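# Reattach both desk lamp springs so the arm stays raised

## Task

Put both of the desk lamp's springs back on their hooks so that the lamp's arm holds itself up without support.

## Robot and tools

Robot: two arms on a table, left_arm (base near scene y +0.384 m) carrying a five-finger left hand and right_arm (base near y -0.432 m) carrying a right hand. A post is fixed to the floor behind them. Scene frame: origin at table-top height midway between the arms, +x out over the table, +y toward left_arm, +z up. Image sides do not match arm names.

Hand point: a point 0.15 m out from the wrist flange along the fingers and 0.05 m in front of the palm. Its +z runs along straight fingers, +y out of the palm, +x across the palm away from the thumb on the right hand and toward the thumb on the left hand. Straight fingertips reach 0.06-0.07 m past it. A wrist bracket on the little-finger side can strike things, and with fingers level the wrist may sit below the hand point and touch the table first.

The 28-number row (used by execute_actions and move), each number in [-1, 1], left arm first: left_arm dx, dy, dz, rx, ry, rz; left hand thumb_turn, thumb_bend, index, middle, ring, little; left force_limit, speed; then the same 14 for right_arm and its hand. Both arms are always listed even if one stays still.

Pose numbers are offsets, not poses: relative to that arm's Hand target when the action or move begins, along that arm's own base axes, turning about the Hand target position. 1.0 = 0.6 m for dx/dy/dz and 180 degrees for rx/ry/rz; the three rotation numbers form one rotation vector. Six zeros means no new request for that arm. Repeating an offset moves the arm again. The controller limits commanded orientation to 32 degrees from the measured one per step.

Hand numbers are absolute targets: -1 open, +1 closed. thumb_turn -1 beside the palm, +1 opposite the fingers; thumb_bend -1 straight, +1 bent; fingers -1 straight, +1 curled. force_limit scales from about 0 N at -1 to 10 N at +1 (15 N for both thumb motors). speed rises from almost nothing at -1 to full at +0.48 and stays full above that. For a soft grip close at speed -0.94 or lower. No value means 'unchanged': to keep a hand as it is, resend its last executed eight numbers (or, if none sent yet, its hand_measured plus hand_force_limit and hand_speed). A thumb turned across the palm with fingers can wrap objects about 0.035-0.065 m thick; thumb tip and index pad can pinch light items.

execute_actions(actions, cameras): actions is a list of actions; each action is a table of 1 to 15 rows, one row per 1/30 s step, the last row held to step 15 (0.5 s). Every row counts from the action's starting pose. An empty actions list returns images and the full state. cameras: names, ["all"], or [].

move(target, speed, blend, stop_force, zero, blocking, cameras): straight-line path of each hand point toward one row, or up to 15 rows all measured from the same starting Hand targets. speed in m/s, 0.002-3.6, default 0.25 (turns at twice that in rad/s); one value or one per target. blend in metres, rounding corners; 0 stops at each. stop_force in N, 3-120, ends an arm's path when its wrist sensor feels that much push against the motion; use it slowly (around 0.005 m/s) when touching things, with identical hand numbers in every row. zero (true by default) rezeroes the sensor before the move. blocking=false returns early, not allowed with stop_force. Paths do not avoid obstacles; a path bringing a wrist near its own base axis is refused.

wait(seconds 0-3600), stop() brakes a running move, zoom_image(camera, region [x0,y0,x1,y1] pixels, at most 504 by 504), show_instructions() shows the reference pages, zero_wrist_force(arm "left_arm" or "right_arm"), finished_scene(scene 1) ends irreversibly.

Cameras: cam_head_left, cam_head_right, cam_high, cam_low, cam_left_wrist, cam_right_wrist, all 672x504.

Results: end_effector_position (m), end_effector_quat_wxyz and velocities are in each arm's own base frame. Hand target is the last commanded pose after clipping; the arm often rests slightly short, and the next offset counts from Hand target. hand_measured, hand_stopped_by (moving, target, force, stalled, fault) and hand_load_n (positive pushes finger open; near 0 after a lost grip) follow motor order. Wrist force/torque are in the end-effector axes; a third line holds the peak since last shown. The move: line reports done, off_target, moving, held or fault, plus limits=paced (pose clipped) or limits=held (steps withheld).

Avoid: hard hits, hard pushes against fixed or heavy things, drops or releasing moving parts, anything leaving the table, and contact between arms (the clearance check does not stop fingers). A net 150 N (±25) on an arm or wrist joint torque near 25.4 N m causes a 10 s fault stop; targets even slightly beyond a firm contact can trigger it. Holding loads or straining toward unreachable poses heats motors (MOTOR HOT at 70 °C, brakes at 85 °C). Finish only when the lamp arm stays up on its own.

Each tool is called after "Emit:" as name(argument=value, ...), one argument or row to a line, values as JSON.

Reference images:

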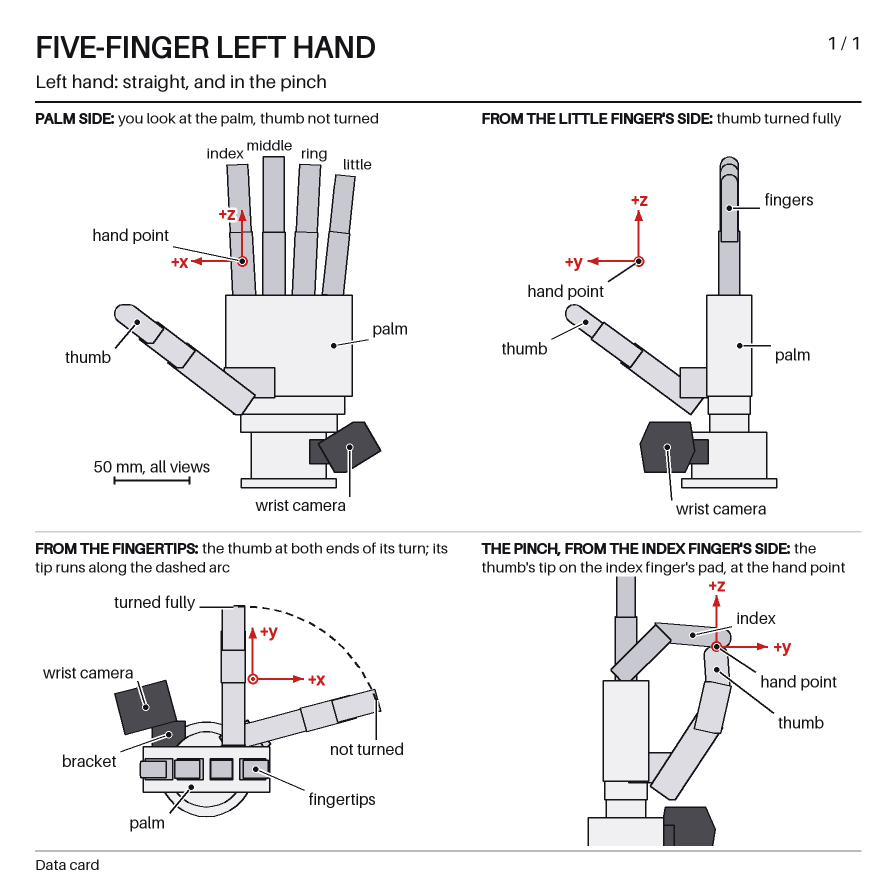

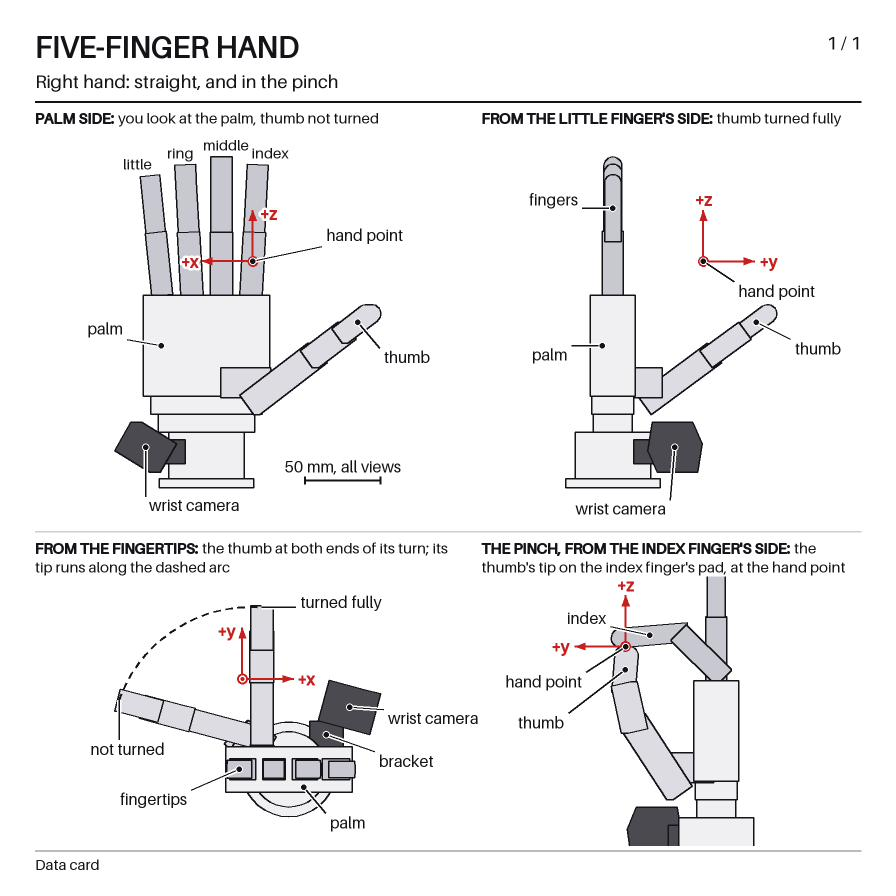

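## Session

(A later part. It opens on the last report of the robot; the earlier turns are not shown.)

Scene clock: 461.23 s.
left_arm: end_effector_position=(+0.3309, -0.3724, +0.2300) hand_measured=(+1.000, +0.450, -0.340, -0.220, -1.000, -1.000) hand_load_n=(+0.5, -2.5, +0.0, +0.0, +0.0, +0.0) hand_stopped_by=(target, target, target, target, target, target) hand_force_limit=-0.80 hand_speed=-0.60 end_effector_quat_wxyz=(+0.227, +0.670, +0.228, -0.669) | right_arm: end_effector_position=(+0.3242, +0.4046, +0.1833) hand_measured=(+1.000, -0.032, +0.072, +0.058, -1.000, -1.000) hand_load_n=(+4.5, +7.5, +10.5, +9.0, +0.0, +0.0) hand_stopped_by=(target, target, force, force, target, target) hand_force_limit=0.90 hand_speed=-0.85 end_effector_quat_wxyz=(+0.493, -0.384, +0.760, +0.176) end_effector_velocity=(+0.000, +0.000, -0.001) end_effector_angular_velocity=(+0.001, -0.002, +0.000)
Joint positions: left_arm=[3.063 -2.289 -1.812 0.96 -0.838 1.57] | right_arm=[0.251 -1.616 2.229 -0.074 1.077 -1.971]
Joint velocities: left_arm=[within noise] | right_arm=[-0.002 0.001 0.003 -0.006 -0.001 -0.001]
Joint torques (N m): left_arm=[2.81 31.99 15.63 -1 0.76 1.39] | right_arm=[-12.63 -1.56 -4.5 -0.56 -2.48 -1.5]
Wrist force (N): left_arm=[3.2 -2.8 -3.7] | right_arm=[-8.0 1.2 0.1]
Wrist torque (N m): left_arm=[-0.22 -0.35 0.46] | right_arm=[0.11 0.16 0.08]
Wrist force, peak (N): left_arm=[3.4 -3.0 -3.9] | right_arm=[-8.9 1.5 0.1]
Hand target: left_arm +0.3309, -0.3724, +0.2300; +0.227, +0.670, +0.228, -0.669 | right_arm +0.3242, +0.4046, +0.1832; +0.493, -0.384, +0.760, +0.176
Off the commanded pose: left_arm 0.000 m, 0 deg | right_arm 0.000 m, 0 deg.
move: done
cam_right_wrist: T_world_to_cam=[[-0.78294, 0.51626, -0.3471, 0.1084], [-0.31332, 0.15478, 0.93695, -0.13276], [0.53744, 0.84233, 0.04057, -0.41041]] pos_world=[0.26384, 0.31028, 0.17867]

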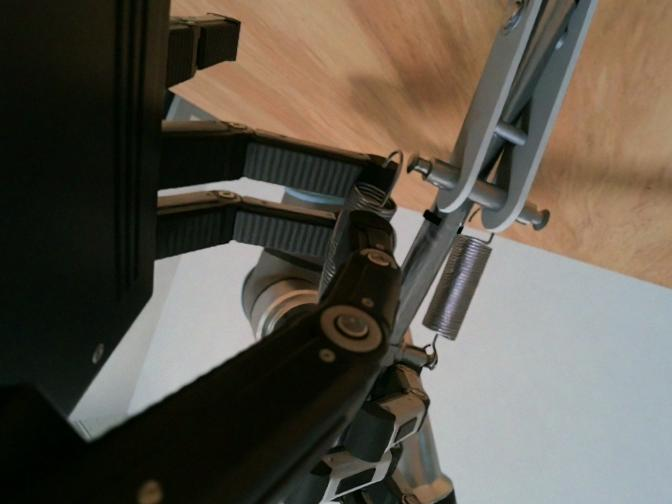

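Emit:
move(
  target=[0,0,0,0,0,0,1,0.45,-0.34,-0.22,-1,-1,-0.8,-0.6,-0.00054,-0.00101,-0.00223,0,0,0,1,-0.03,0.5,0.5,-1,-1,0.9,-0.85],
  speed=0.01,
  cameras=["cam_right_wrist"],
)

Emit:
zoom_image(
  camera="cam_right_wrist",
  region=[350, 130, 430, 200],
)

Scene clock: 462.83 s.
left_arm: end_effector_position=(+0.3309, -0.3724, +0.2300) hand_measured=(+1.000, +0.450, -0.340, -0.220, -1.000, -1.000) hand_load_n=(+1.0, -2.5, +0.0, +0.0, +0.0, +0.0) hand_stopped_by=(target, target, target, target, target, target) hand_force_limit=-0.80 hand_speed=-0.60 end_effector_quat_wxyz=(+0.227, +0.670, +0.228, -0.669) | right_arm: end_effector_position=(+0.3239, +0.4040, +0.1819) hand_measured=(+1.000, -0.032, +0.072, +0.058, -1.000, -1.000) hand_load_n=(+4.5, +7.5, +10.5, +9.0, +0.0, +0.0) hand_stopped_by=(target, target, force, force, target, target) hand_force_limit=0.90 hand_speed=-0.85 end_effector_quat_wxyz=(+0.493, -0.384, +0.760, +0.176)
Joint positions: left_arm=[3.063 -2.289 -1.812 0.96 -0.838 1.57] | right_arm=[0.249 -1.615 2.233 -0.078 1.075 -1.973]
Joint torques (N m): left_arm=[2.69 32.88 15.78 -1 0.76 1.5] | right_arm=[-11.78 -1.45 -2.64 -0.51 -2.31 -1.74]
Wrist force (N): left_arm=[2.9 -2.9 -3.5] | right_arm=[-9.0 1.2 -0.1]
Wrist torque (N m): left_arm=[-0.25 -0.35 0.47] | right_arm=[0.13 0.17 0.08]
Wrist force, peak (N): left_arm=[3.3 -3.1 -4.1] | right_arm=[-9.1 1.2 -0.1]
Hand target: left_arm +0.3309, -0.3724, +0.2300; +0.227, +0.670, +0.228, -0.669 | right_arm +0.3239, +0.4040, +0.1818; +0.493, -0.384, +0.760, +0.176
Off the commanded pose: left_arm 0.000 m, 0 deg | right_arm 0.000 m, 0 deg.
move: done
cam_right_wrist: T_world_to_cam=[[-0.78294, 0.51626, -0.3471, 0.10799], [-0.31332, 0.15478, 0.93695, -0.13145], [0.53744, 0.84233, 0.04057, -0.40968]] pos_world=[0.26354, 0.30968, 0.17727]

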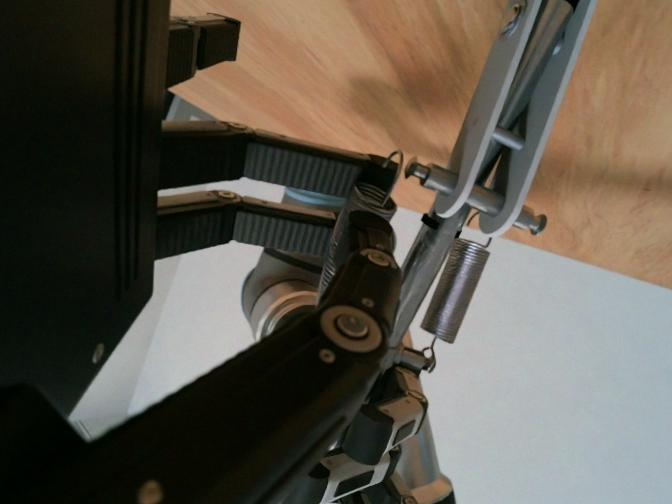

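Scaled by 6.300 from the camera's image (finer frame: 960x720).

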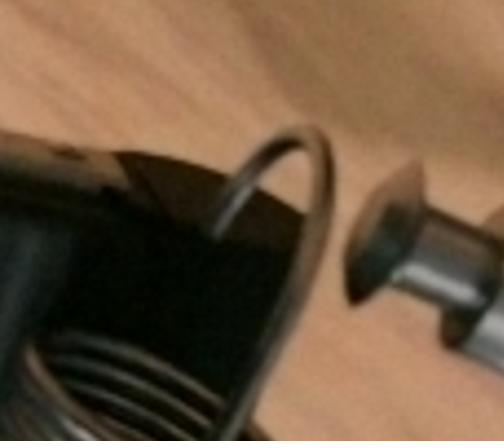

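Emit:
move(
  target=[0,0,0,0,0,0,1,0.45,-0.34,-0.22,-1,-1,-0.8,-0.6,-0.00072,-0.00134,-0.00297,0,0,0,1,-0.03,0.5,0.5,-1,-1,0.9,-0.85],
  speed=0.01,
  cameras=["cam_right_wrist"],
)

Emit:
zoom_image(
  camera="cam_right_wrist",
  region=[350, 130, 430, 200],
)

Scene clock: 464.30 s.
left_arm: end_effector_position=(+0.3309, -0.3724, +0.2300) hand_measured=(+1.000, +0.450, -0.340, -0.220, -1.000, -1.000) hand_load_n=(+0.5, -2.5, +0.0, +0.0, +0.0, +0.0) hand_stopped_by=(target, target, target, target, target, target) hand_force_limit=-0.80 hand_speed=-0.60 end_effector_quat_wxyz=(+0.227, +0.670, +0.228, -0.669) | right_arm: end_effector_position=(+0.3235, +0.4032, +0.1802) hand_measured=(+1.000, -0.032, +0.072, +0.058, -1.000, -1.000) hand_load_n=(+5.0, +7.0, +10.0, +9.0, +0.0, +0.0) hand_stopped_by=(target, target, force, force, target, target) hand_force_limit=0.90 hand_speed=-0.85 end_effector_quat_wxyz=(+0.493, -0.384, +0.760, +0.176) end_effector_velocity=(-0.001, -0.001, -0.002) end_effector_angular_velocity=(+0.000, +0.002, +0.001)
Joint positions: left_arm=[3.063 -2.289 -1.812 0.96 -0.838 1.57] | right_arm=[0.247 -1.614 2.237 -0.083 1.073 -1.974]
Joint velocities: left_arm=[within noise] | right_arm=[-0.002 0 0.005 -0.002 -0.002 -0.001]
Joint torques (N m): left_arm=[2.33 32.46 15.57 -0.92 0.8 1.41] | right_arm=[-11.17 -0.29 -3.27 -0.25 -2.3 -1.92]
Wrist force (N): left_arm=[3.1 -2.8 -3.9] | right_arm=[-9.8 1.1 0.0]
Wrist torque (N m): left_arm=[-0.22 -0.38 0.47] | right_arm=[0.11 0.19 0.08]
Wrist force, peak (N): left_arm=[3.5 -3.0 -3.9] | right_arm=[-9.8 1.1 -0.2]
Hand target: left_arm +0.3309, -0.3724, +0.2300; +0.227, +0.670, +0.228, -0.669 | right_arm +0.3235, +0.4032, +0.1800; +0.493, -0.384, +0.760, +0.176
Off the commanded pose: left_arm 0.000 m, 0 deg | right_arm 0.000 m, 0 deg.
move: done
cam_right_wrist: T_world_to_cam=[[-0.78294, 0.51626, -0.3471, 0.10746], [-0.31332, 0.15478, 0.93695, -0.12977], [0.53744, 0.84233, 0.04057, -0.40872]] pos_world=[0.26314, 0.30888, 0.17547]

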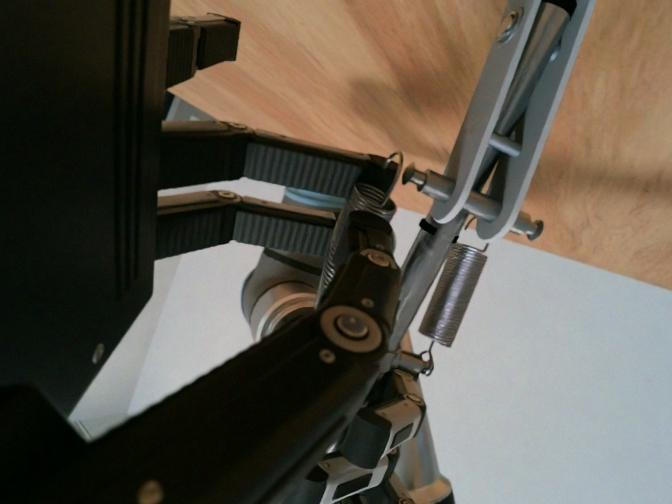

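Scaled by 6.300 from the camera's image (finer frame: 960x720).

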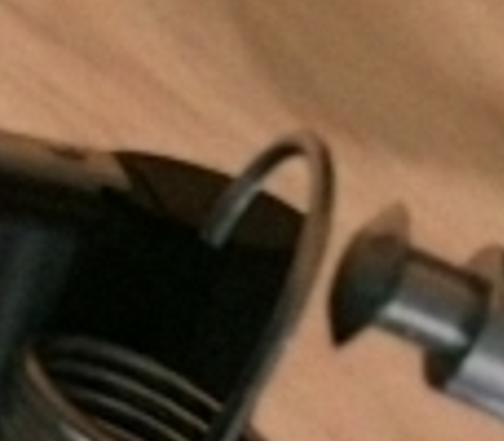

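Emit:
move(
  target=[0,0,0,0,0,0,1,0.45,-0.34,-0.22,-1,-1,-0.8,-0.6,-0.00043,-0.0008,-0.00178,0,0,0,1,-0.03,0.5,0.5,-1,-1,0.9,-0.85],
  speed=0.01,
  cameras=["cam_right_wrist", "cam_low"],
)

Emit:
zoom_image(
  camera="cam_right_wrist",
  region=[350, 130, 430, 200],
)

Emit:
zoom_image(
  camera="cam_low",
  region=[280, 130, 440, 260],
)

Scene clock: 466.17 s.
left_arm: end_effector_position=(+0.3309, -0.3724, +0.2300) hand_measured=(+1.000, +0.450, -0.340, -0.220, -1.000, -1.000) hand_load_n=(+0.5, -2.5, +0.0, +0.0, +0.0, +0.0) hand_stopped_by=(target, target, target, target, target, target) hand_force_limit=-0.80 hand_speed=-0.60 end_effector_quat_wxyz=(+0.227, +0.670, +0.228, -0.669) | right_arm: end_effector_position=(+0.3232, +0.4027, +0.1790) hand_measured=(+1.000, -0.032, +0.072, +0.058, -1.000, -1.000) hand_load_n=(+5.0, +7.5, +10.5, +9.0, +0.0, +0.0) hand_stopped_by=(target, target, force, force, target, target) hand_force_limit=0.90 hand_speed=-0.85 end_effector_quat_wxyz=(+0.493, -0.384, +0.760, +0.176)
Joint positions: left_arm=[3.063 -2.289 -1.812 0.96 -0.838 1.57] | right_arm=[0.245 -1.613 2.24 -0.086 1.072 -1.975]
Joint torques (N m): left_arm=[2.66 32.65 15.22 -0.94 0.85 1.4] | right_arm=[-11.23 -0.68 -1.5 -0.07 -2.1 -1.83]
Wrist force (N): left_arm=[3.3 -2.9 -3.6] | right_arm=[-10.3 1.4 0.1]
Wrist torque (N m): left_arm=[-0.23 -0.37 0.47] | right_arm=[0.15 0.22 0.07]
Wrist force, peak (N): left_arm=[3.5 -3.0 -3.9] | right_arm=[-10.5 1.3 -0.2]
Hand target: left_arm +0.3309, -0.3724, +0.2300; +0.227, +0.670, +0.228, -0.669 | right_arm +0.3232, +0.4027, +0.1790; +0.493, -0.384, +0.760, +0.176
Off the commanded pose: left_arm 0.000 m, 0 deg | right_arm 0.000 m, 0 deg.
move: done
cam_right_wrist: T_world_to_cam=[[-0.78294, 0.51626, -0.3471, 0.10711], [-0.31332, 0.15478, 0.93695, -0.12875], [0.53744, 0.84233, 0.04057, -0.40809]] pos_world=[0.26284, 0.30838, 0.17437]
Images, in order (width x height): cam_low 672x504, cam_right_wrist 672x504.

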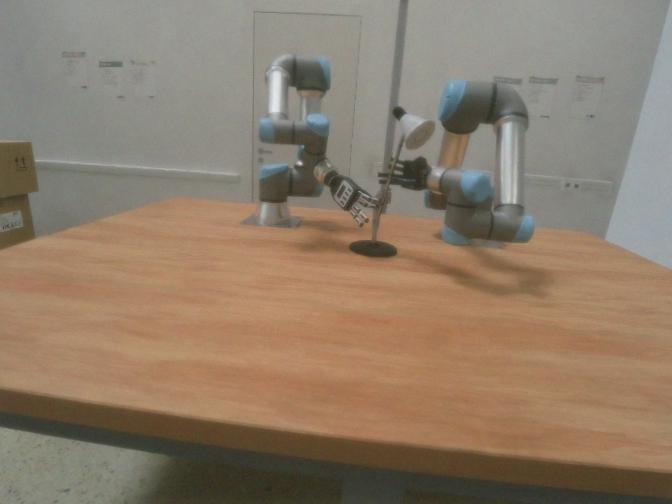

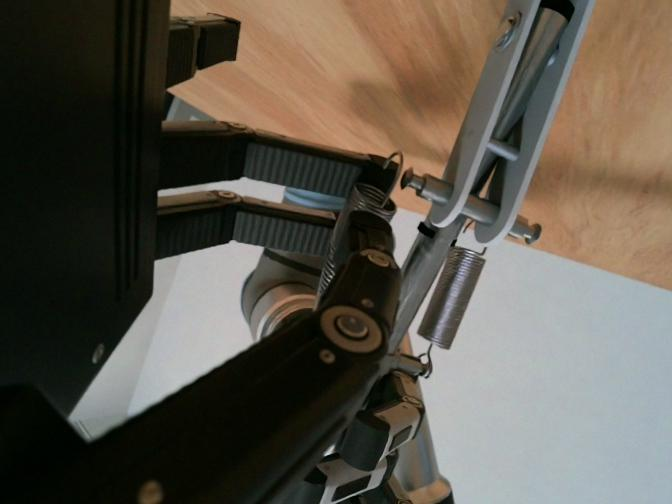

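Scaled by 6.300 from the camera's image (finer frame: 960x720).

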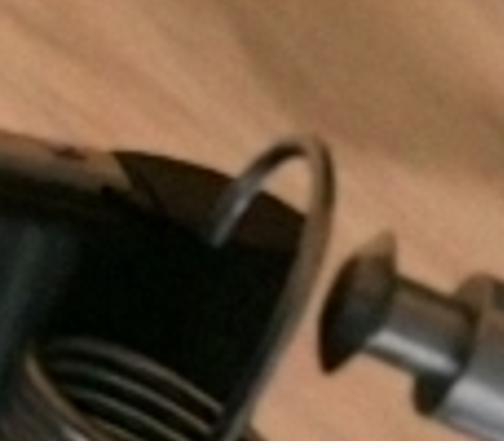

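Scaled by 3.150 from the camera's image (finer frame: 960x720).

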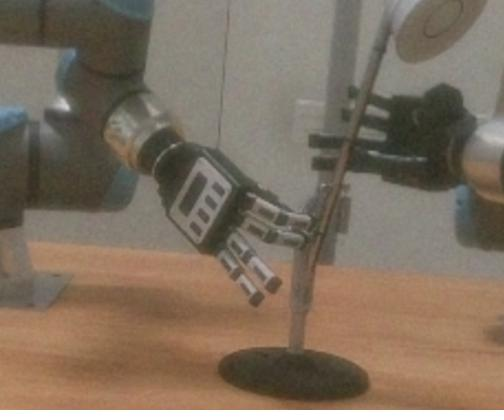

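Emit:
move(
  target=[0,0,0,0,0,0,1,0.45,-0.34,-0.22,-1,-1,-0.8,-0.6,-0.00306,0.00222,-0.001,0.01128,0.01189,-0.00813,1,-0.03,0.5,0.5,-1,-1,0.9,-0.85],
  speed=0.02,
  cameras=["cam_right_wrist"],
)

Emit:
zoom_image(
  camera="cam_right_wrist",
  region=[350, 130, 430, 200],
)

Scene clock: 468.43 s.
left_arm: end_effector_position=(+0.3309, -0.3724, +0.2300) hand_measured=(+1.000, +0.450, -0.340, -0.220, -1.000, -1.000) hand_load_n=(+1.0, -2.5, +0.0, +0.0, +0.0, +0.5) hand_stopped_by=(target, target, target, target, target, target) hand_force_limit=-0.80 hand_speed=-0.60 end_effector_quat_wxyz=(+0.227, +0.670, +0.228, -0.669) | right_arm: end_effector_position=(+0.3214, +0.4040, +0.1784) hand_measured=(+1.000, -0.032, +0.072, +0.058, -1.000, -1.000) hand_load_n=(+4.5, +7.5, +10.0, +9.5, +0.0, +0.0) hand_stopped_by=(target, target, force, force, target, target) hand_force_limit=0.90 hand_speed=-0.85 end_effector_quat_wxyz=(+0.488, -0.363, +0.771, +0.191)
Joint positions: left_arm=[3.063 -2.289 -1.812 0.96 -0.838 1.57] | right_arm=[0.253 -1.613 2.252 -0.1 1.078 -1.913]
Joint torques (N m): left_arm=[2.48 32.87 15.32 -0.97 0.84 1.39] | right_arm=[7.31 -0.28 -2.44 -0.17 3.48 0.92]
Wrist force (N): left_arm=[3.2 -3.0 -3.7] | right_arm=[-10.3 1.0 0.0]
Wrist torque (N m): left_arm=[-0.23 -0.37 0.47] | right_arm=[0.09 0.20 -0.11]
Wrist force, peak (N): left_arm=[3.3 -3.1 -3.9] | right_arm=[-10.7 0.9 -0.2]
Hand target: left_arm +0.3309, -0.3724, +0.2300; +0.227, +0.670, +0.228, -0.669 | right_arm +0.3214, +0.4040, +0.1784; +0.488, -0.362, +0.771, +0.191
Off the commanded pose: left_arm 0.000 m, 0 deg | right_arm 0.000 m, 0 deg.
move: done
cam_right_wrist: T_world_to_cam=[[-0.78147, 0.54743, -0.29937, 0.08324], [-0.2747, 0.12895, 0.95285, -0.13367], [0.56022, 0.82686, 0.04961, -0.41079]] pos_world=[0.25846, 0.31134, 0.17267]

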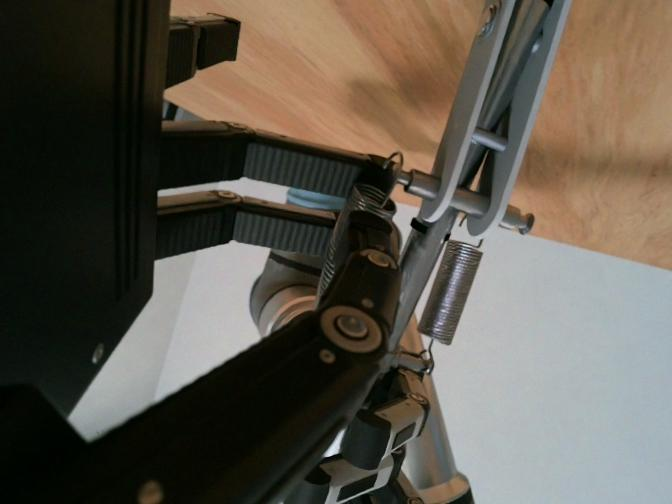

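Scaled by 6.300 from the camera's image (finer frame: 960x720).

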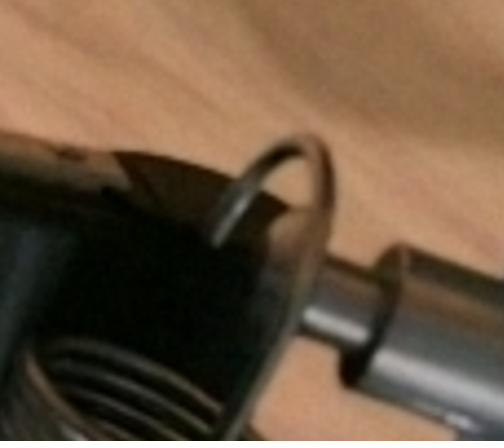

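Emit:
move(
  target=[0,0,0,0,0,0,1,0.45,-0.34,-0.22,-1,-1,-0.8,-0.6,-0.00302,0.00233,-0.0008,0.01128,0.01189,-0.00813,1,-0.03,0.5,0.5,-1,-1,0.9,-0.85],
  speed=0.02,
  cameras=["cam_right_wrist"],
)

Emit:
zoom_image(
  camera="cam_right_wrist",
  region=[350, 130, 430, 200],
)

Scene clock: 470.53 s.
left_arm: end_effector_position=(+0.3309, -0.3724, +0.2300) hand_measured=(+1.000, +0.450, -0.340, -0.220, -1.000, -1.000) hand_load_n=(+0.5, -2.5, +0.0, +0.0, +0.0, +0.0) hand_stopped_by=(target, target, target, target, target, target) hand_force_limit=-0.80 hand_speed=-0.60 end_effector_quat_wxyz=(+0.227, +0.670, +0.228, -0.669) | right_arm: end_effector_position=(+0.3196, +0.4054, +0.1779) hand_measured=(+1.000, -0.032, +0.072, +0.058, -1.000, -1.000) hand_load_n=(+3.0, +5.5, +10.0, +9.0, +0.0, +0.0) hand_stopped_by=(target, target, force, force, target, target) hand_force_limit=0.90 hand_speed=-0.85 end_effector_quat_wxyz=(+0.482, -0.340, +0.781, +0.205)
Joint positions: left_arm=[3.063 -2.289 -1.812 0.96 -0.838 1.57] | right_arm=[0.262 -1.613 2.263 -0.114 1.085 -1.851]
Joint torques (N m): left_arm=[2.2 33.13 15.52 -1.01 0.84 1.38] | right_arm=[8.03 -3.84 -4.82 -0.86 2.83 1.29]
Wrist force (N): left_arm=[3.2 -3.2 -3.8] | right_arm=[-5.0 0.1 0.0]
Wrist torque (N m): left_arm=[-0.26 -0.36 0.47] | right_arm=[0.00 -0.03 -0.06]
Wrist force, peak (N): left_arm=[3.4 -3.2 -3.9] | right_arm=[-10.8 0.7 -0.2]
Hand target: left_arm +0.3309, -0.3724, +0.2300; +0.227, +0.670, +0.228, -0.669 | right_arm +0.3195, +0.4054, +0.1779; +0.482, -0.340, +0.781, +0.205
Off the commanded pose: left_arm 0.000 m, 0 deg | right_arm 0.000 m, 0 deg.
move: done
cam_right_wrist: T_world_to_cam=[[-0.77735, 0.57714, -0.25028, 0.05884], [-0.23584, 0.10147, 0.96648, -0.13762], [0.58319, 0.81032, 0.05724, -0.4129]] pos_world=[0.25408, 0.31459, 0.17137]

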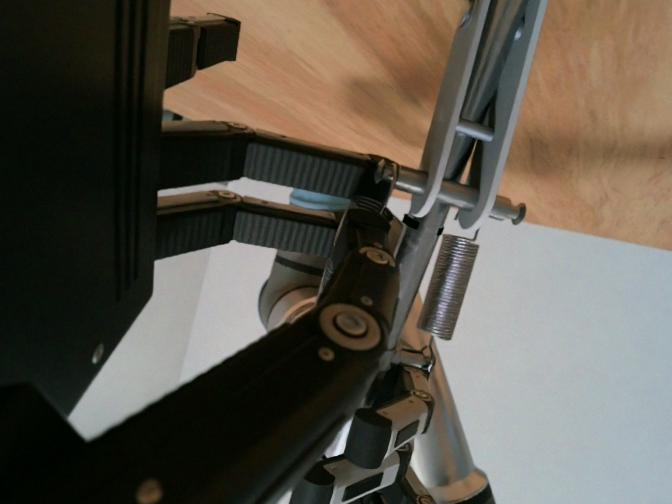

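Scaled by 6.300 from the camera's image (finer frame: 960x720).

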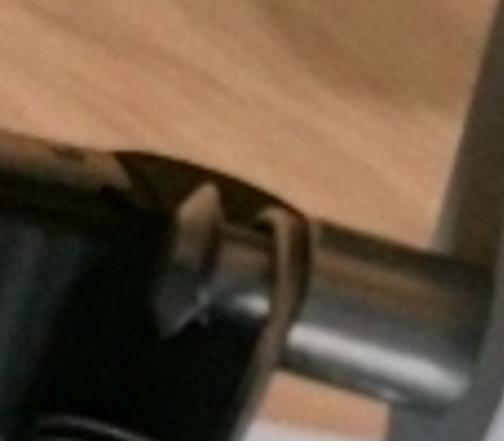

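Emit:
zoom_image(
  camera="cam_right_wrist",
  region=[365, 145, 415, 195],
)

Scaled by 10.080 from the camera's image (finer frame: 960x720).

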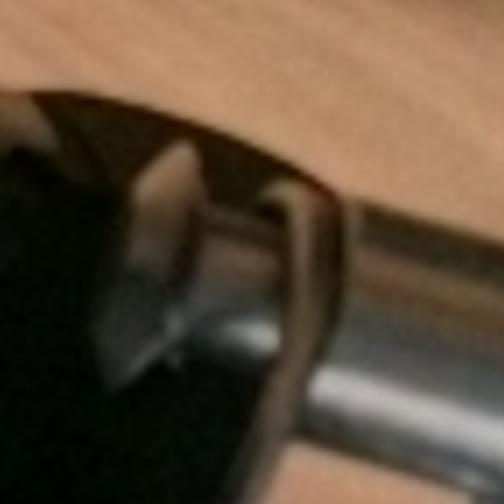

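Emit:
move(
  target=[0,0,0,0,0,0,1,0.45,-0.34,-0.22,-1,-1,-0.8,-0.6,0.00151,0.00163,0.00448,0,0,0,1,-0.03,0.5,0.5,-1,-1,0.9,-0.85],
  speed=0.01,
  cameras=["cam_right_wrist"],
)

Emit:
zoom_image(
  camera="cam_right_wrist",
  region=[350, 130, 430, 200],
)

Scene clock: 471.87 s.
left_arm: end_effector_position=(+0.3309, -0.3724, +0.2300) hand_measured=(+1.000, +0.450, -0.340, -0.220, -1.000, -1.000) hand_load_n=(+0.5, -2.5, +0.0, +0.0, +0.0, +0.5) hand_stopped_by=(target, target, target, target, target, target) hand_force_limit=-0.80 hand_speed=-0.60 end_effector_quat_wxyz=(+0.227, +0.670, +0.228, -0.669) | right_arm: end_effector_position=(+0.3204, +0.4064, +0.1805) hand_measured=(+1.000, -0.032, +0.072, +0.058, -1.000, -1.000) hand_load_n=(+0.0, +2.5, +5.0, +7.5, +0.0, +0.0) hand_stopped_by=(target, target, force, force, target, target) hand_force_limit=0.90 hand_speed=-0.85 end_effector_quat_wxyz=(+0.482, -0.340, +0.781, +0.205) end_effector_velocity=(+0.000, +0.000, +0.000) end_effector_angular_velocity=(-0.001, +0.003, +0.000)
Joint positions: left_arm=[3.063 -2.289 -1.812 0.96 -0.838 1.57] | right_arm=[0.265 -1.614 2.256 -0.107 1.088 -1.849]
Joint velocities: left_arm=[within noise] | right_arm=[0.001 0 -0.002 0.006 0.001 0.001]
Joint torques (N m): left_arm=[2.1 32.57 15.61 -1.02 0.76 1.42] | right_arm=[7.78 -25.29 -25.89 2.02 2.39 1.55]
Wrist force (N): left_arm=[3.1 -3.0 -3.7] | right_arm=[0.8 -0.3 0.0]
Wrist torque (N m): left_arm=[-0.24 -0.38 0.48] | right_arm=[0.01 -0.11 -0.04]
Wrist force, peak (N): left_arm=[3.3 -3.4 -3.8] | right_arm=[-5.2 0.2 -0.3]
Hand target: left_arm +0.3309, -0.3724, +0.2300; +0.227, +0.670, +0.228, -0.669 | right_arm +0.3205, +0.4064, +0.1806; +0.482, -0.340, +0.781, +0.205
Off the commanded pose: left_arm 0.000 m, 0 deg | right_arm 0.000 m, 0 deg.
move: done
cam_right_wrist: T_world_to_cam=[[-0.77732, 0.5773, -0.25001, 0.05943], [-0.23567, 0.10126, 0.96654, -0.14003], [0.5833, 0.81023, 0.05734, -0.41435]] pos_world=[0.25488, 0.31559, 0.17397]

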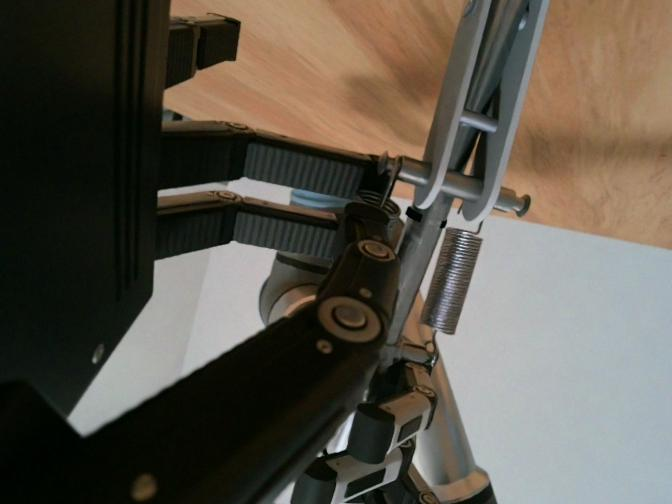

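Scaled by 6.300 from the camera's image (finer frame: 960x720).

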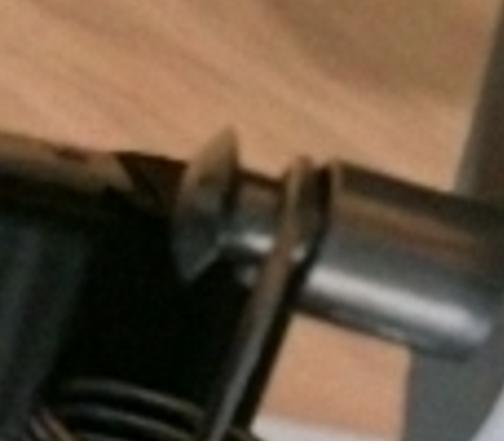

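Emit:
execute_actions(
  actions=[
    [[0,0,0,0,0,0,1,0.45,-0.34,-0.22,-1,-1,-0.8,-0.6,0,0,0,0,0,0,1,-0.15,-0.25,-0.25,-1,-1,0.9,-0.6]],
  ],
  cameras=["cam_right_wrist", "cam_left_wrist"],
)

Emit:
zoom_image(
  camera="cam_right_wrist",
  region=[330, 130, 460, 250],
)

Scene clock: 473.23 s.
left_arm: end_effector_position=(+0.3309, -0.3724, +0.2300) hand_measured=(+1.000, +0.450, -0.340, -0.220, -1.000, -1.000) hand_load_n=(+0.5, -3.0, +0.0, +0.0, +0.0, +0.0) hand_stopped_by=(target, target, target, target, target, target) hand_force_limit=-0.80 hand_speed=-0.60 end_effector_quat_wxyz=(+0.227, +0.670, +0.228, -0.669) | right_arm: end_effector_position=(+0.3205, +0.4064, +0.1806) hand_measured=(+1.000, -0.150, -0.250, -0.250, -1.000, -1.000) hand_load_n=(-0.5, +0.0, +0.0, +0.0, +0.0, +0.0) hand_stopped_by=(target, target, target, target, target, target) hand_force_limit=0.90 hand_speed=-0.60 end_effector_quat_wxyz=(+0.482, -0.340, +0.781, +0.205)
Joint positions: left_arm=[3.063 -2.289 -1.812 0.96 -0.838 1.57] | right_arm=[0.265 -1.614 2.256 -0.106 1.088 -1.848]
Joint torques (N m): left_arm=[2.19 33.17 15.53 -0.99 0.83 1.45] | right_arm=[8.4 -24.43 -24.92 2.14 2.3 1.26]
Wrist force (N): left_arm=[3.1 -3.0 -3.7] | right_arm=[0.4 -0.4 -1.0]
Wrist torque (N m): left_arm=[-0.24 -0.38 0.47] | right_arm=[0.00 -0.04 -0.07]
Wrist force, peak (N): left_arm=[3.2 -3.3 -3.9] | right_arm=[1.9 -0.2 0.3]
Hand target: left_arm +0.3309, -0.3724, +0.2300; +0.227, +0.670, +0.228, -0.669 | right_arm +0.3205, +0.4064, +0.1806; +0.482, -0.340, +0.781, +0.205
Off the commanded pose: left_arm 0.000 m, 0 deg | right_arm 0.000 m, 0 deg.
cam_left_wrist: T_world_to_cam=[[-0.59998, 0.74962, -0.27947, 0.54938], [0.56204, 0.14635, -0.81406, 0.04607], [-0.56933, -0.64549, -0.50912, 0.18347]] pos_world=[0.40818, -0.30014, 0.28444]
cam_right_wrist: T_world_to_cam=[[-0.77733, 0.57728, -0.25001, 0.05946], [-0.23561, 0.10134, 0.96655, -0.14017], [0.5833, 0.81023, 0.05724, -0.41434]] pos_world=[0.25488, 0.31559, 0.17407]
Images, in order (width x height): cam_left_wrist 672x504, cam_right_wrist 672x504.

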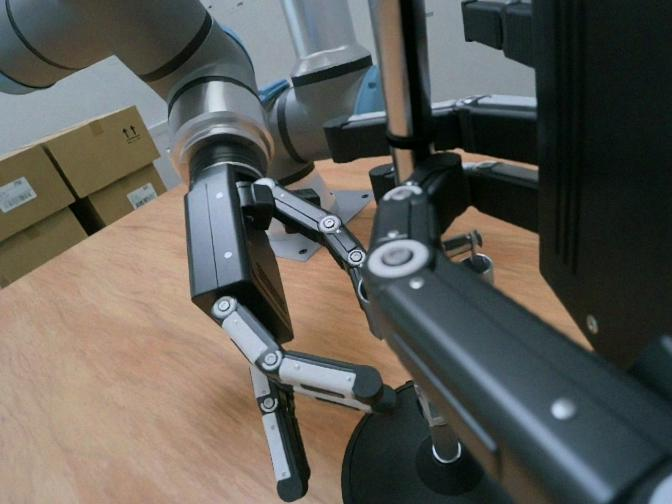

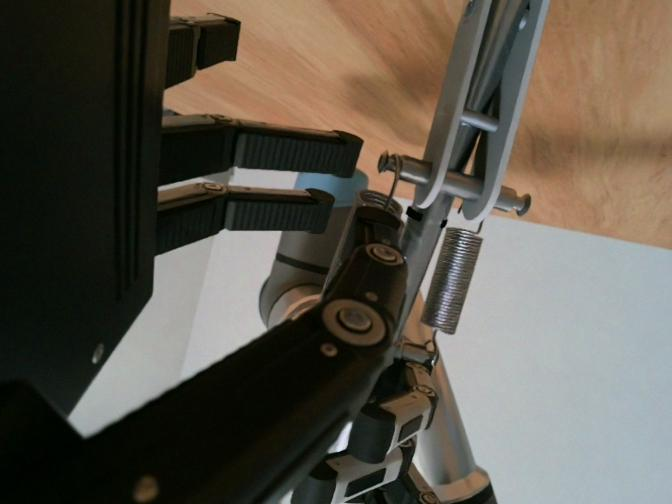

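Scaled by 3.877 from the camera's image (finer frame: 960x720).

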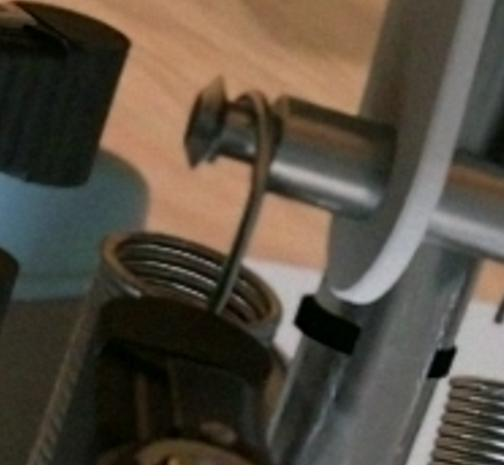

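Emit:
execute_actions(
  actions=[
    [[0,0,0,0,0,0,1,0.45,-0.34,-0.22,-1,-1,-0.8,-0.6,0,0,0,0,0,0,1,-0.4,-0.5,-0.5,-1,-1,0.9,-0.5]],
  ],
)

Emit:
move(
  target=[0,0,0,0,0,0,1,0.45,-0.34,-0.22,-1,-1,-0.8,-0.6,0.0606,-0.0572,0.0004,0,0,0,1,-0.4,-0.5,-0.5,-1,-1,0.9,-0.5],
  speed=0.05,
  cameras=["cam_right_wrist", "cam_head_left"],
)

Emit:
zoom_image(
  camera="cam_right_wrist",
  region=[400, 100, 672, 372],
)

Scene clock: 479.07 s.
left_arm: end_effector_position=(+0.3309, -0.3724, +0.2300) hand_measured=(+1.000, +0.450, -0.340, -0.220, -1.000, -1.000) hand_load_n=(+1.0, -2.5, +0.0, +0.0, +0.0, +0.0) hand_stopped_by=(target, target, target, target, target, target) hand_force_limit=-0.80 hand_speed=-0.60 end_effector_quat_wxyz=(+0.227, +0.670, +0.228, -0.669) | right_arm: end_effector_position=(+0.3205, +0.4064, +0.1806) hand_measured=(+1.000, -0.400, -0.500, -0.500, -1.000, -1.000) hand_load_n=(+0.0, +0.0, +0.0, +0.0, +0.0, +0.0) hand_stopped_by=(target, target, target, target, target, target) hand_force_limit=0.90 hand_speed=-0.50 end_effector_quat_wxyz=(+0.482, -0.340, +0.781, +0.205)
Joint positions: left_arm=[3.063 -2.289 -1.812 0.96 -0.838 1.57] | right_arm=[0.265 -1.614 2.256 -0.106 1.088 -1.848]
Joint torques (N m): left_arm=[2.34 33.72 15.32 -0.95 0.79 1.41] | right_arm=[7.5 -15.26 -21.2 1.96 2.26 -0.32]
Wrist force (N): left_arm=[3.2 -3.1 -3.8] | right_arm=[0.6 0.1 -0.5]
Wrist torque (N m): left_arm=[-0.24 -0.37 0.47] | right_arm=[0.04 -0.08 -0.05]
Wrist force, peak (N): left_arm=[3.4 -3.2 -3.9] | right_arm=[0.7 -0.1 -1.1]
Hand target: left_arm +0.3309, -0.3724, +0.2300; +0.227, +0.670, +0.228, -0.669 | right_arm +0.3205, +0.4064, +0.1806; +0.482, -0.340, +0.781, +0.205
Off the commanded pose: left_arm 0.000 m, 0 deg | right_arm 0.000 m, 0 deg.

Scene clock: 480.63 s.
left_arm: end_effector_position=(+0.3309, -0.3724, +0.2300) hand_measured=(+1.000, +0.450, -0.340, -0.220, -1.000, -1.000) hand_load_n=(+0.5, -2.5, +0.0, +0.0, +0.0, +0.0) hand_stopped_by=(target, target, target, target, target, target) hand_force_limit=-0.80 hand_speed=-0.60 end_effector_quat_wxyz=(+0.227, +0.670, +0.228, -0.669) | right_arm: end_effector_position=(+0.3567, +0.3722, +0.1808) hand_measured=(+1.000, -0.400, -0.500, -0.500, -1.000, -1.000) hand_load_n=(-0.5, +0.0, +0.0, +0.0, +0.0, +0.0) hand_stopped_by=(target, target, target, target, target, target) hand_force_limit=0.90 hand_speed=-0.50 end_effector_quat_wxyz=(+0.482, -0.340, +0.781, +0.205)
Joint positions: left_arm=[3.063 -2.289 -1.812 0.96 -0.838 1.57] | right_arm=[0.103 -1.58 2.231 -0.062 0.951 -1.95]
Joint torques (N m): left_arm=[2.71 33.78 15.16 -0.99 0.81 1.45] | right_arm=[-11 -4.18 -25.62 2.19 -3.84 -1.23]
Wrist force (N): left_arm=[3.2 -3.3 -3.8] | right_arm=[0.9 -0.2 -0.7]
Wrist torque (N m): left_arm=[-0.26 -0.36 0.47] | right_arm=[0.01 -0.14 0.12]
Wrist force, peak (N): left_arm=[3.4 -3.3 -3.8] | right_arm=[1.0 0.0 -0.7]
Hand target: left_arm +0.3309, -0.3724, +0.2300; +0.227, +0.670, +0.228, -0.669 | right_arm +0.3568, +0.3721, +0.1808; +0.482, -0.340, +0.781, +0.205
Off the commanded pose: left_arm 0.000 m, 0 deg | right_arm 0.000 m, 0 deg.
move: done
cam_right_wrist: T_world_to_cam=[[-0.7773, 0.57733, -0.25001, 0.10745], [-0.2356, 0.10135, 0.96655, -0.12835], [0.58335, 0.8102, 0.05724, -0.40782]] pos_world=[0.29118, 0.28139, 0.17427]
Images, in order (width x height): cam_head_left 672x504, cam_right_wrist 672x504.

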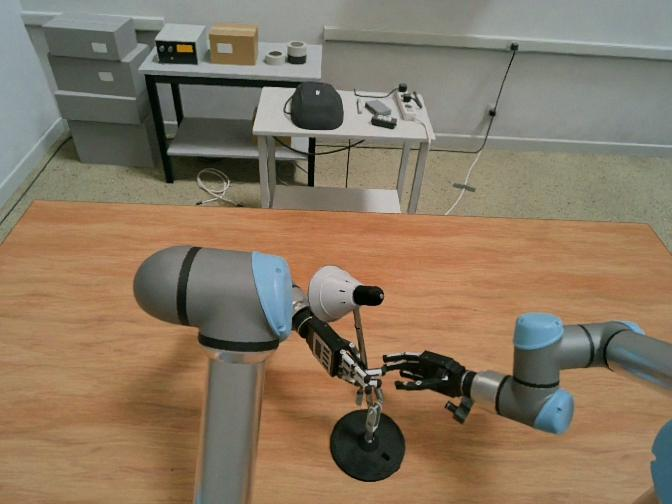

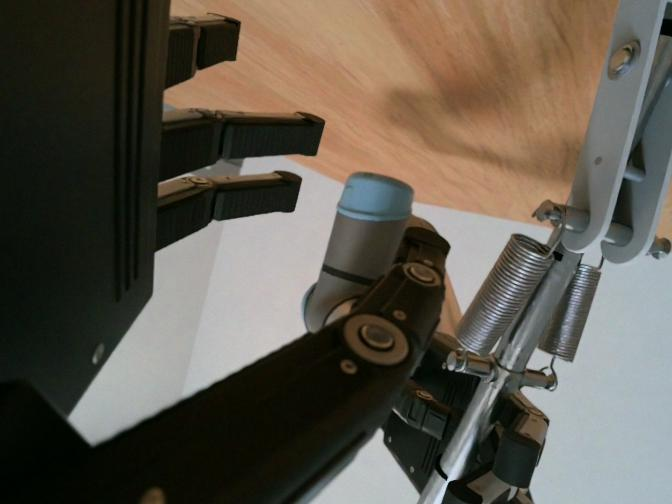

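Scaled by 1.853 from the camera's image (finer frame: 960x720).

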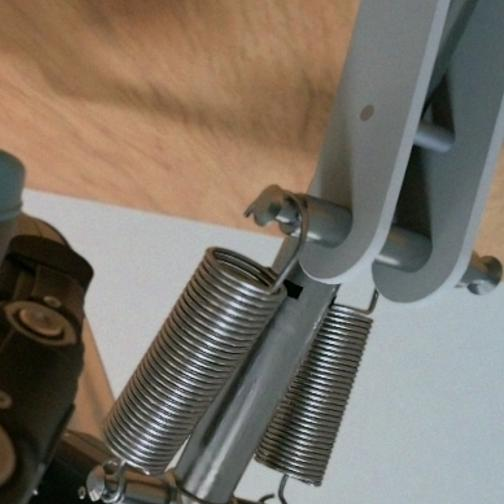

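Emit:
zoom_image(
  camera="cam_right_wrist",
  region=[440, 180, 580, 300],
)

Emit:
zoom_image(
  camera="cam_right_wrist",
  region=[500, 220, 672, 400],
)

Scaled by 3.600 from the camera's image (finer frame: 960x720).

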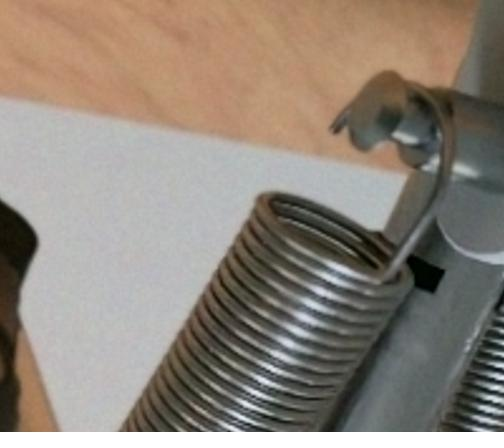

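Scaled by 2.800 from the camera's image (finer frame: 960x720).

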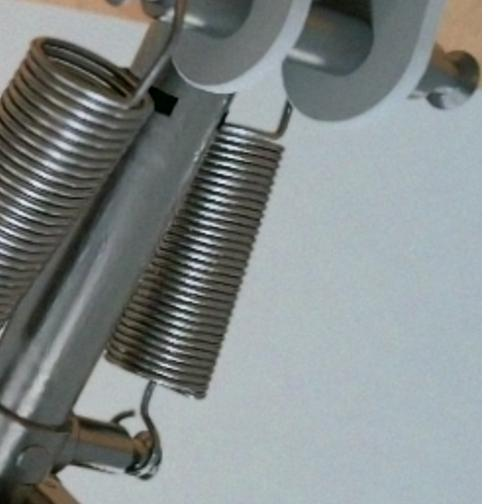

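Emit:
execute_actions(
  actions=[
    [[0,0,0,0,0,0,1,0.45,-0.65,-0.6,-1,-1,-0.8,-0.6,0,0,0,0,0,0,1,-0.4,-0.5,-0.5,-1,-1,0.9,-0.5]],
  ],
  cameras=["cam_left_wrist"],
)

Scene clock: 484.33 s.
left_arm: end_effector_position=(+0.3309, -0.3724, +0.2300) hand_measured=(+1.000, +0.450, -0.650, -0.600, -1.000, -1.000) hand_load_n=(+0.5, -3.0, +0.0, +0.0, +0.0, +0.0) hand_stopped_by=(target, target, target, target, target, target) hand_force_limit=-0.80 hand_speed=-0.60 end_effector_quat_wxyz=(+0.227, +0.670, +0.228, -0.669) | right_arm: end_effector_position=(+0.3568, +0.3721, +0.1808) hand_measured=(+1.000, -0.400, -0.500, -0.500, -1.000, -1.000) hand_load_n=(+0.0, +0.0, +0.0, +0.0, +0.0, +0.0) hand_stopped_by=(target, target, target, target, target, target) hand_force_limit=0.90 hand_speed=-0.50 end_effector_quat_wxyz=(+0.482, -0.340, +0.781, +0.205)
Joint positions: left_arm=[3.063 -2.289 -1.812 0.96 -0.838 1.57] | right_arm=[0.103 -1.58 2.231 -0.062 0.95 -1.95]
Joint torques (N m): left_arm=[2.3 33.95 14.98 -0.98 0.81 1.35] | right_arm=[-11.25 -5.49 -24.84 2.26 -3.61 -1.27]
Wrist force (N): left_arm=[3.1 -3.1 -3.9] | right_arm=[0.9 0.1 -0.5]
Wrist torque (N m): left_arm=[-0.23 -0.34 0.46] | right_arm=[0.04 -0.15 0.12]
Wrist force, peak (N): left_arm=[3.3 -3.2 -4.0] | right_arm=[1.0 0.0 -0.7]
Hand target: left_arm +0.3309, -0.3724, +0.2300; +0.227, +0.670, +0.228, -0.669 | right_arm +0.3568, +0.3721, +0.1808; +0.482, -0.340, +0.781, +0.205
Off the commanded pose: left_arm 0.000 m, 0 deg | right_arm 0.000 m, 0 deg.
cam_left_wrist: T_world_to_cam=[[-0.59998, 0.74962, -0.27947, 0.54938], [0.56204, 0.14635, -0.81406, 0.04607], [-0.56933, -0.64549, -0.50912, 0.18347]] pos_world=[0.40818, -0.30014, 0.28444]

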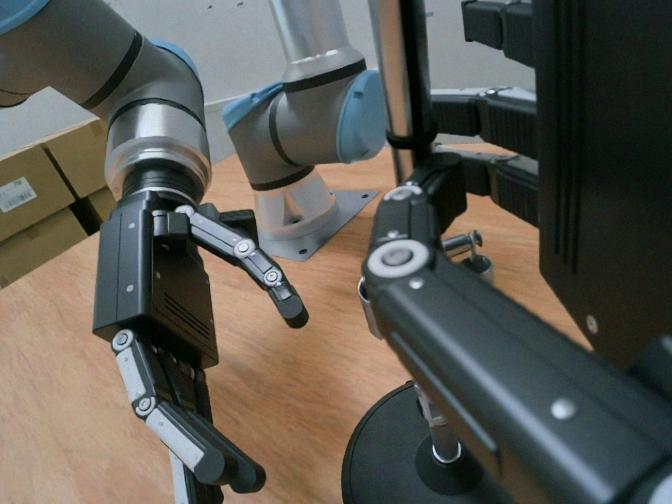

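Emit:
move(
  target=[0.0022,0.0025,0,0,0,0,1,0.45,-0.65,-0.6,-1,-1,-0.8,-0.6,0,0,0,0,0,0,1,-0.4,-0.5,-0.5,-1,-1,0.9,-0.5],
  speed=0.01,
  cameras=["cam_left_wrist", "cam_right_wrist"],
)

Emit:
zoom_image(
  camera="cam_right_wrist",
  region=[440, 180, 672, 400],
)

Scene clock: 485.07 s.
left_arm: end_effector_position=(+0.3321, -0.3710, +0.2300) hand_measured=(+1.000, +0.450, -0.650, -0.600, -1.000, -1.000) hand_load_n=(+0.5, -1.0, +0.0, +0.0, +0.0, +0.0) hand_stopped_by=(target, target, target, target, target, target) hand_force_limit=-0.80 hand_speed=-0.60 end_effector_quat_wxyz=(+0.227, +0.670, +0.228, -0.669) | right_arm: end_effector_position=(+0.3568, +0.3721, +0.1808) hand_measured=(+1.000, -0.400, -0.500, -0.500, -1.000, -1.000) hand_load_n=(+0.0, +0.0, +0.0, +0.0, +0.0, +0.0) hand_stopped_by=(target, target, target, target, target, target) hand_force_limit=0.90 hand_speed=-0.50 end_effector_quat_wxyz=(+0.482, -0.340, +0.781, +0.205)
Joint positions: left_arm=[3.066 -2.29 -1.81 0.959 -0.841 1.57] | right_arm=[0.103 -1.58 2.231 -0.062 0.95 -1.95]
Joint torques (N m): left_arm=[6.58 29.95 16.68 -2.54 -1.57 1.39] | right_arm=[-10.81 -5.3 -24.74 2.25 -3.51 -1.19]
Wrist force (N): left_arm=[1.6 -2.0 -2.1] | right_arm=[0.9 0.1 -0.3]
Wrist torque (N m): left_arm=[-0.22 -0.29 0.41] | right_arm=[0.03 -0.16 0.13]
Wrist force, peak (N): left_arm=[3.3 -3.1 -3.9] | right_arm=[0.8 0.0 -0.8]
Hand target: left_arm +0.3322, -0.3709, +0.2300; +0.227, +0.670, +0.228, -0.669 | right_arm +0.3568, +0.3721, +0.1808; +0.482, -0.340, +0.781, +0.205
Off the commanded pose: left_arm 0.000 m, 0 deg | right_arm 0.000 m, 0 deg.
move: done
cam_left_wrist: T_world_to_cam=[[-0.59996, 0.74962, -0.27949, 0.54905], [0.56205, 0.14633, -0.81405, 0.04517], [-0.56933, -0.64549, -0.50912, 0.18506]] pos_world=[0.40938, -0.29874, 0.28444]
cam_right_wrist: T_world_to_cam=[[-0.77733, 0.57728, -0.25001, 0.10761], [-0.23561, 0.10134, 0.96655, -0.12831], [0.5833, 0.81023, 0.05724, -0.40779]] pos_world=[0.29128, 0.28129, 0.17427]

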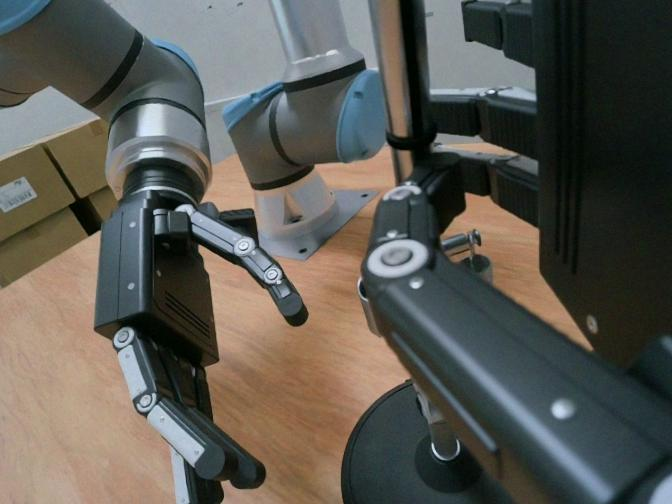

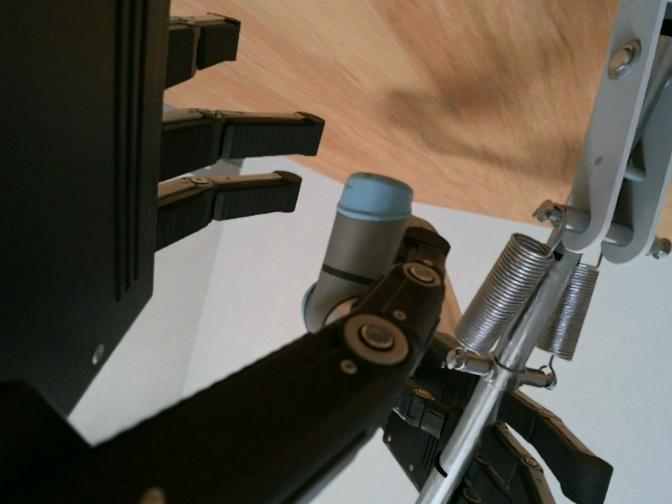

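Scaled by 2.172 from the camera's image (finer frame: 960x720).

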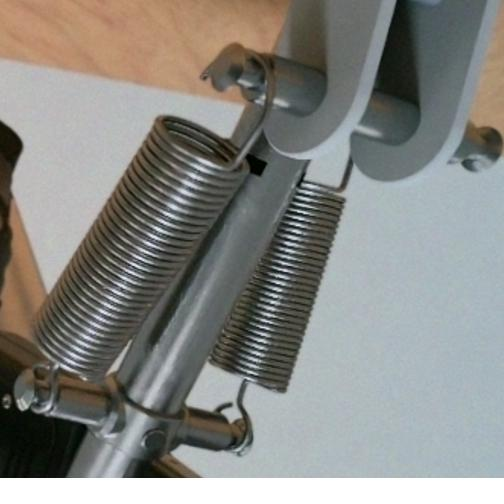

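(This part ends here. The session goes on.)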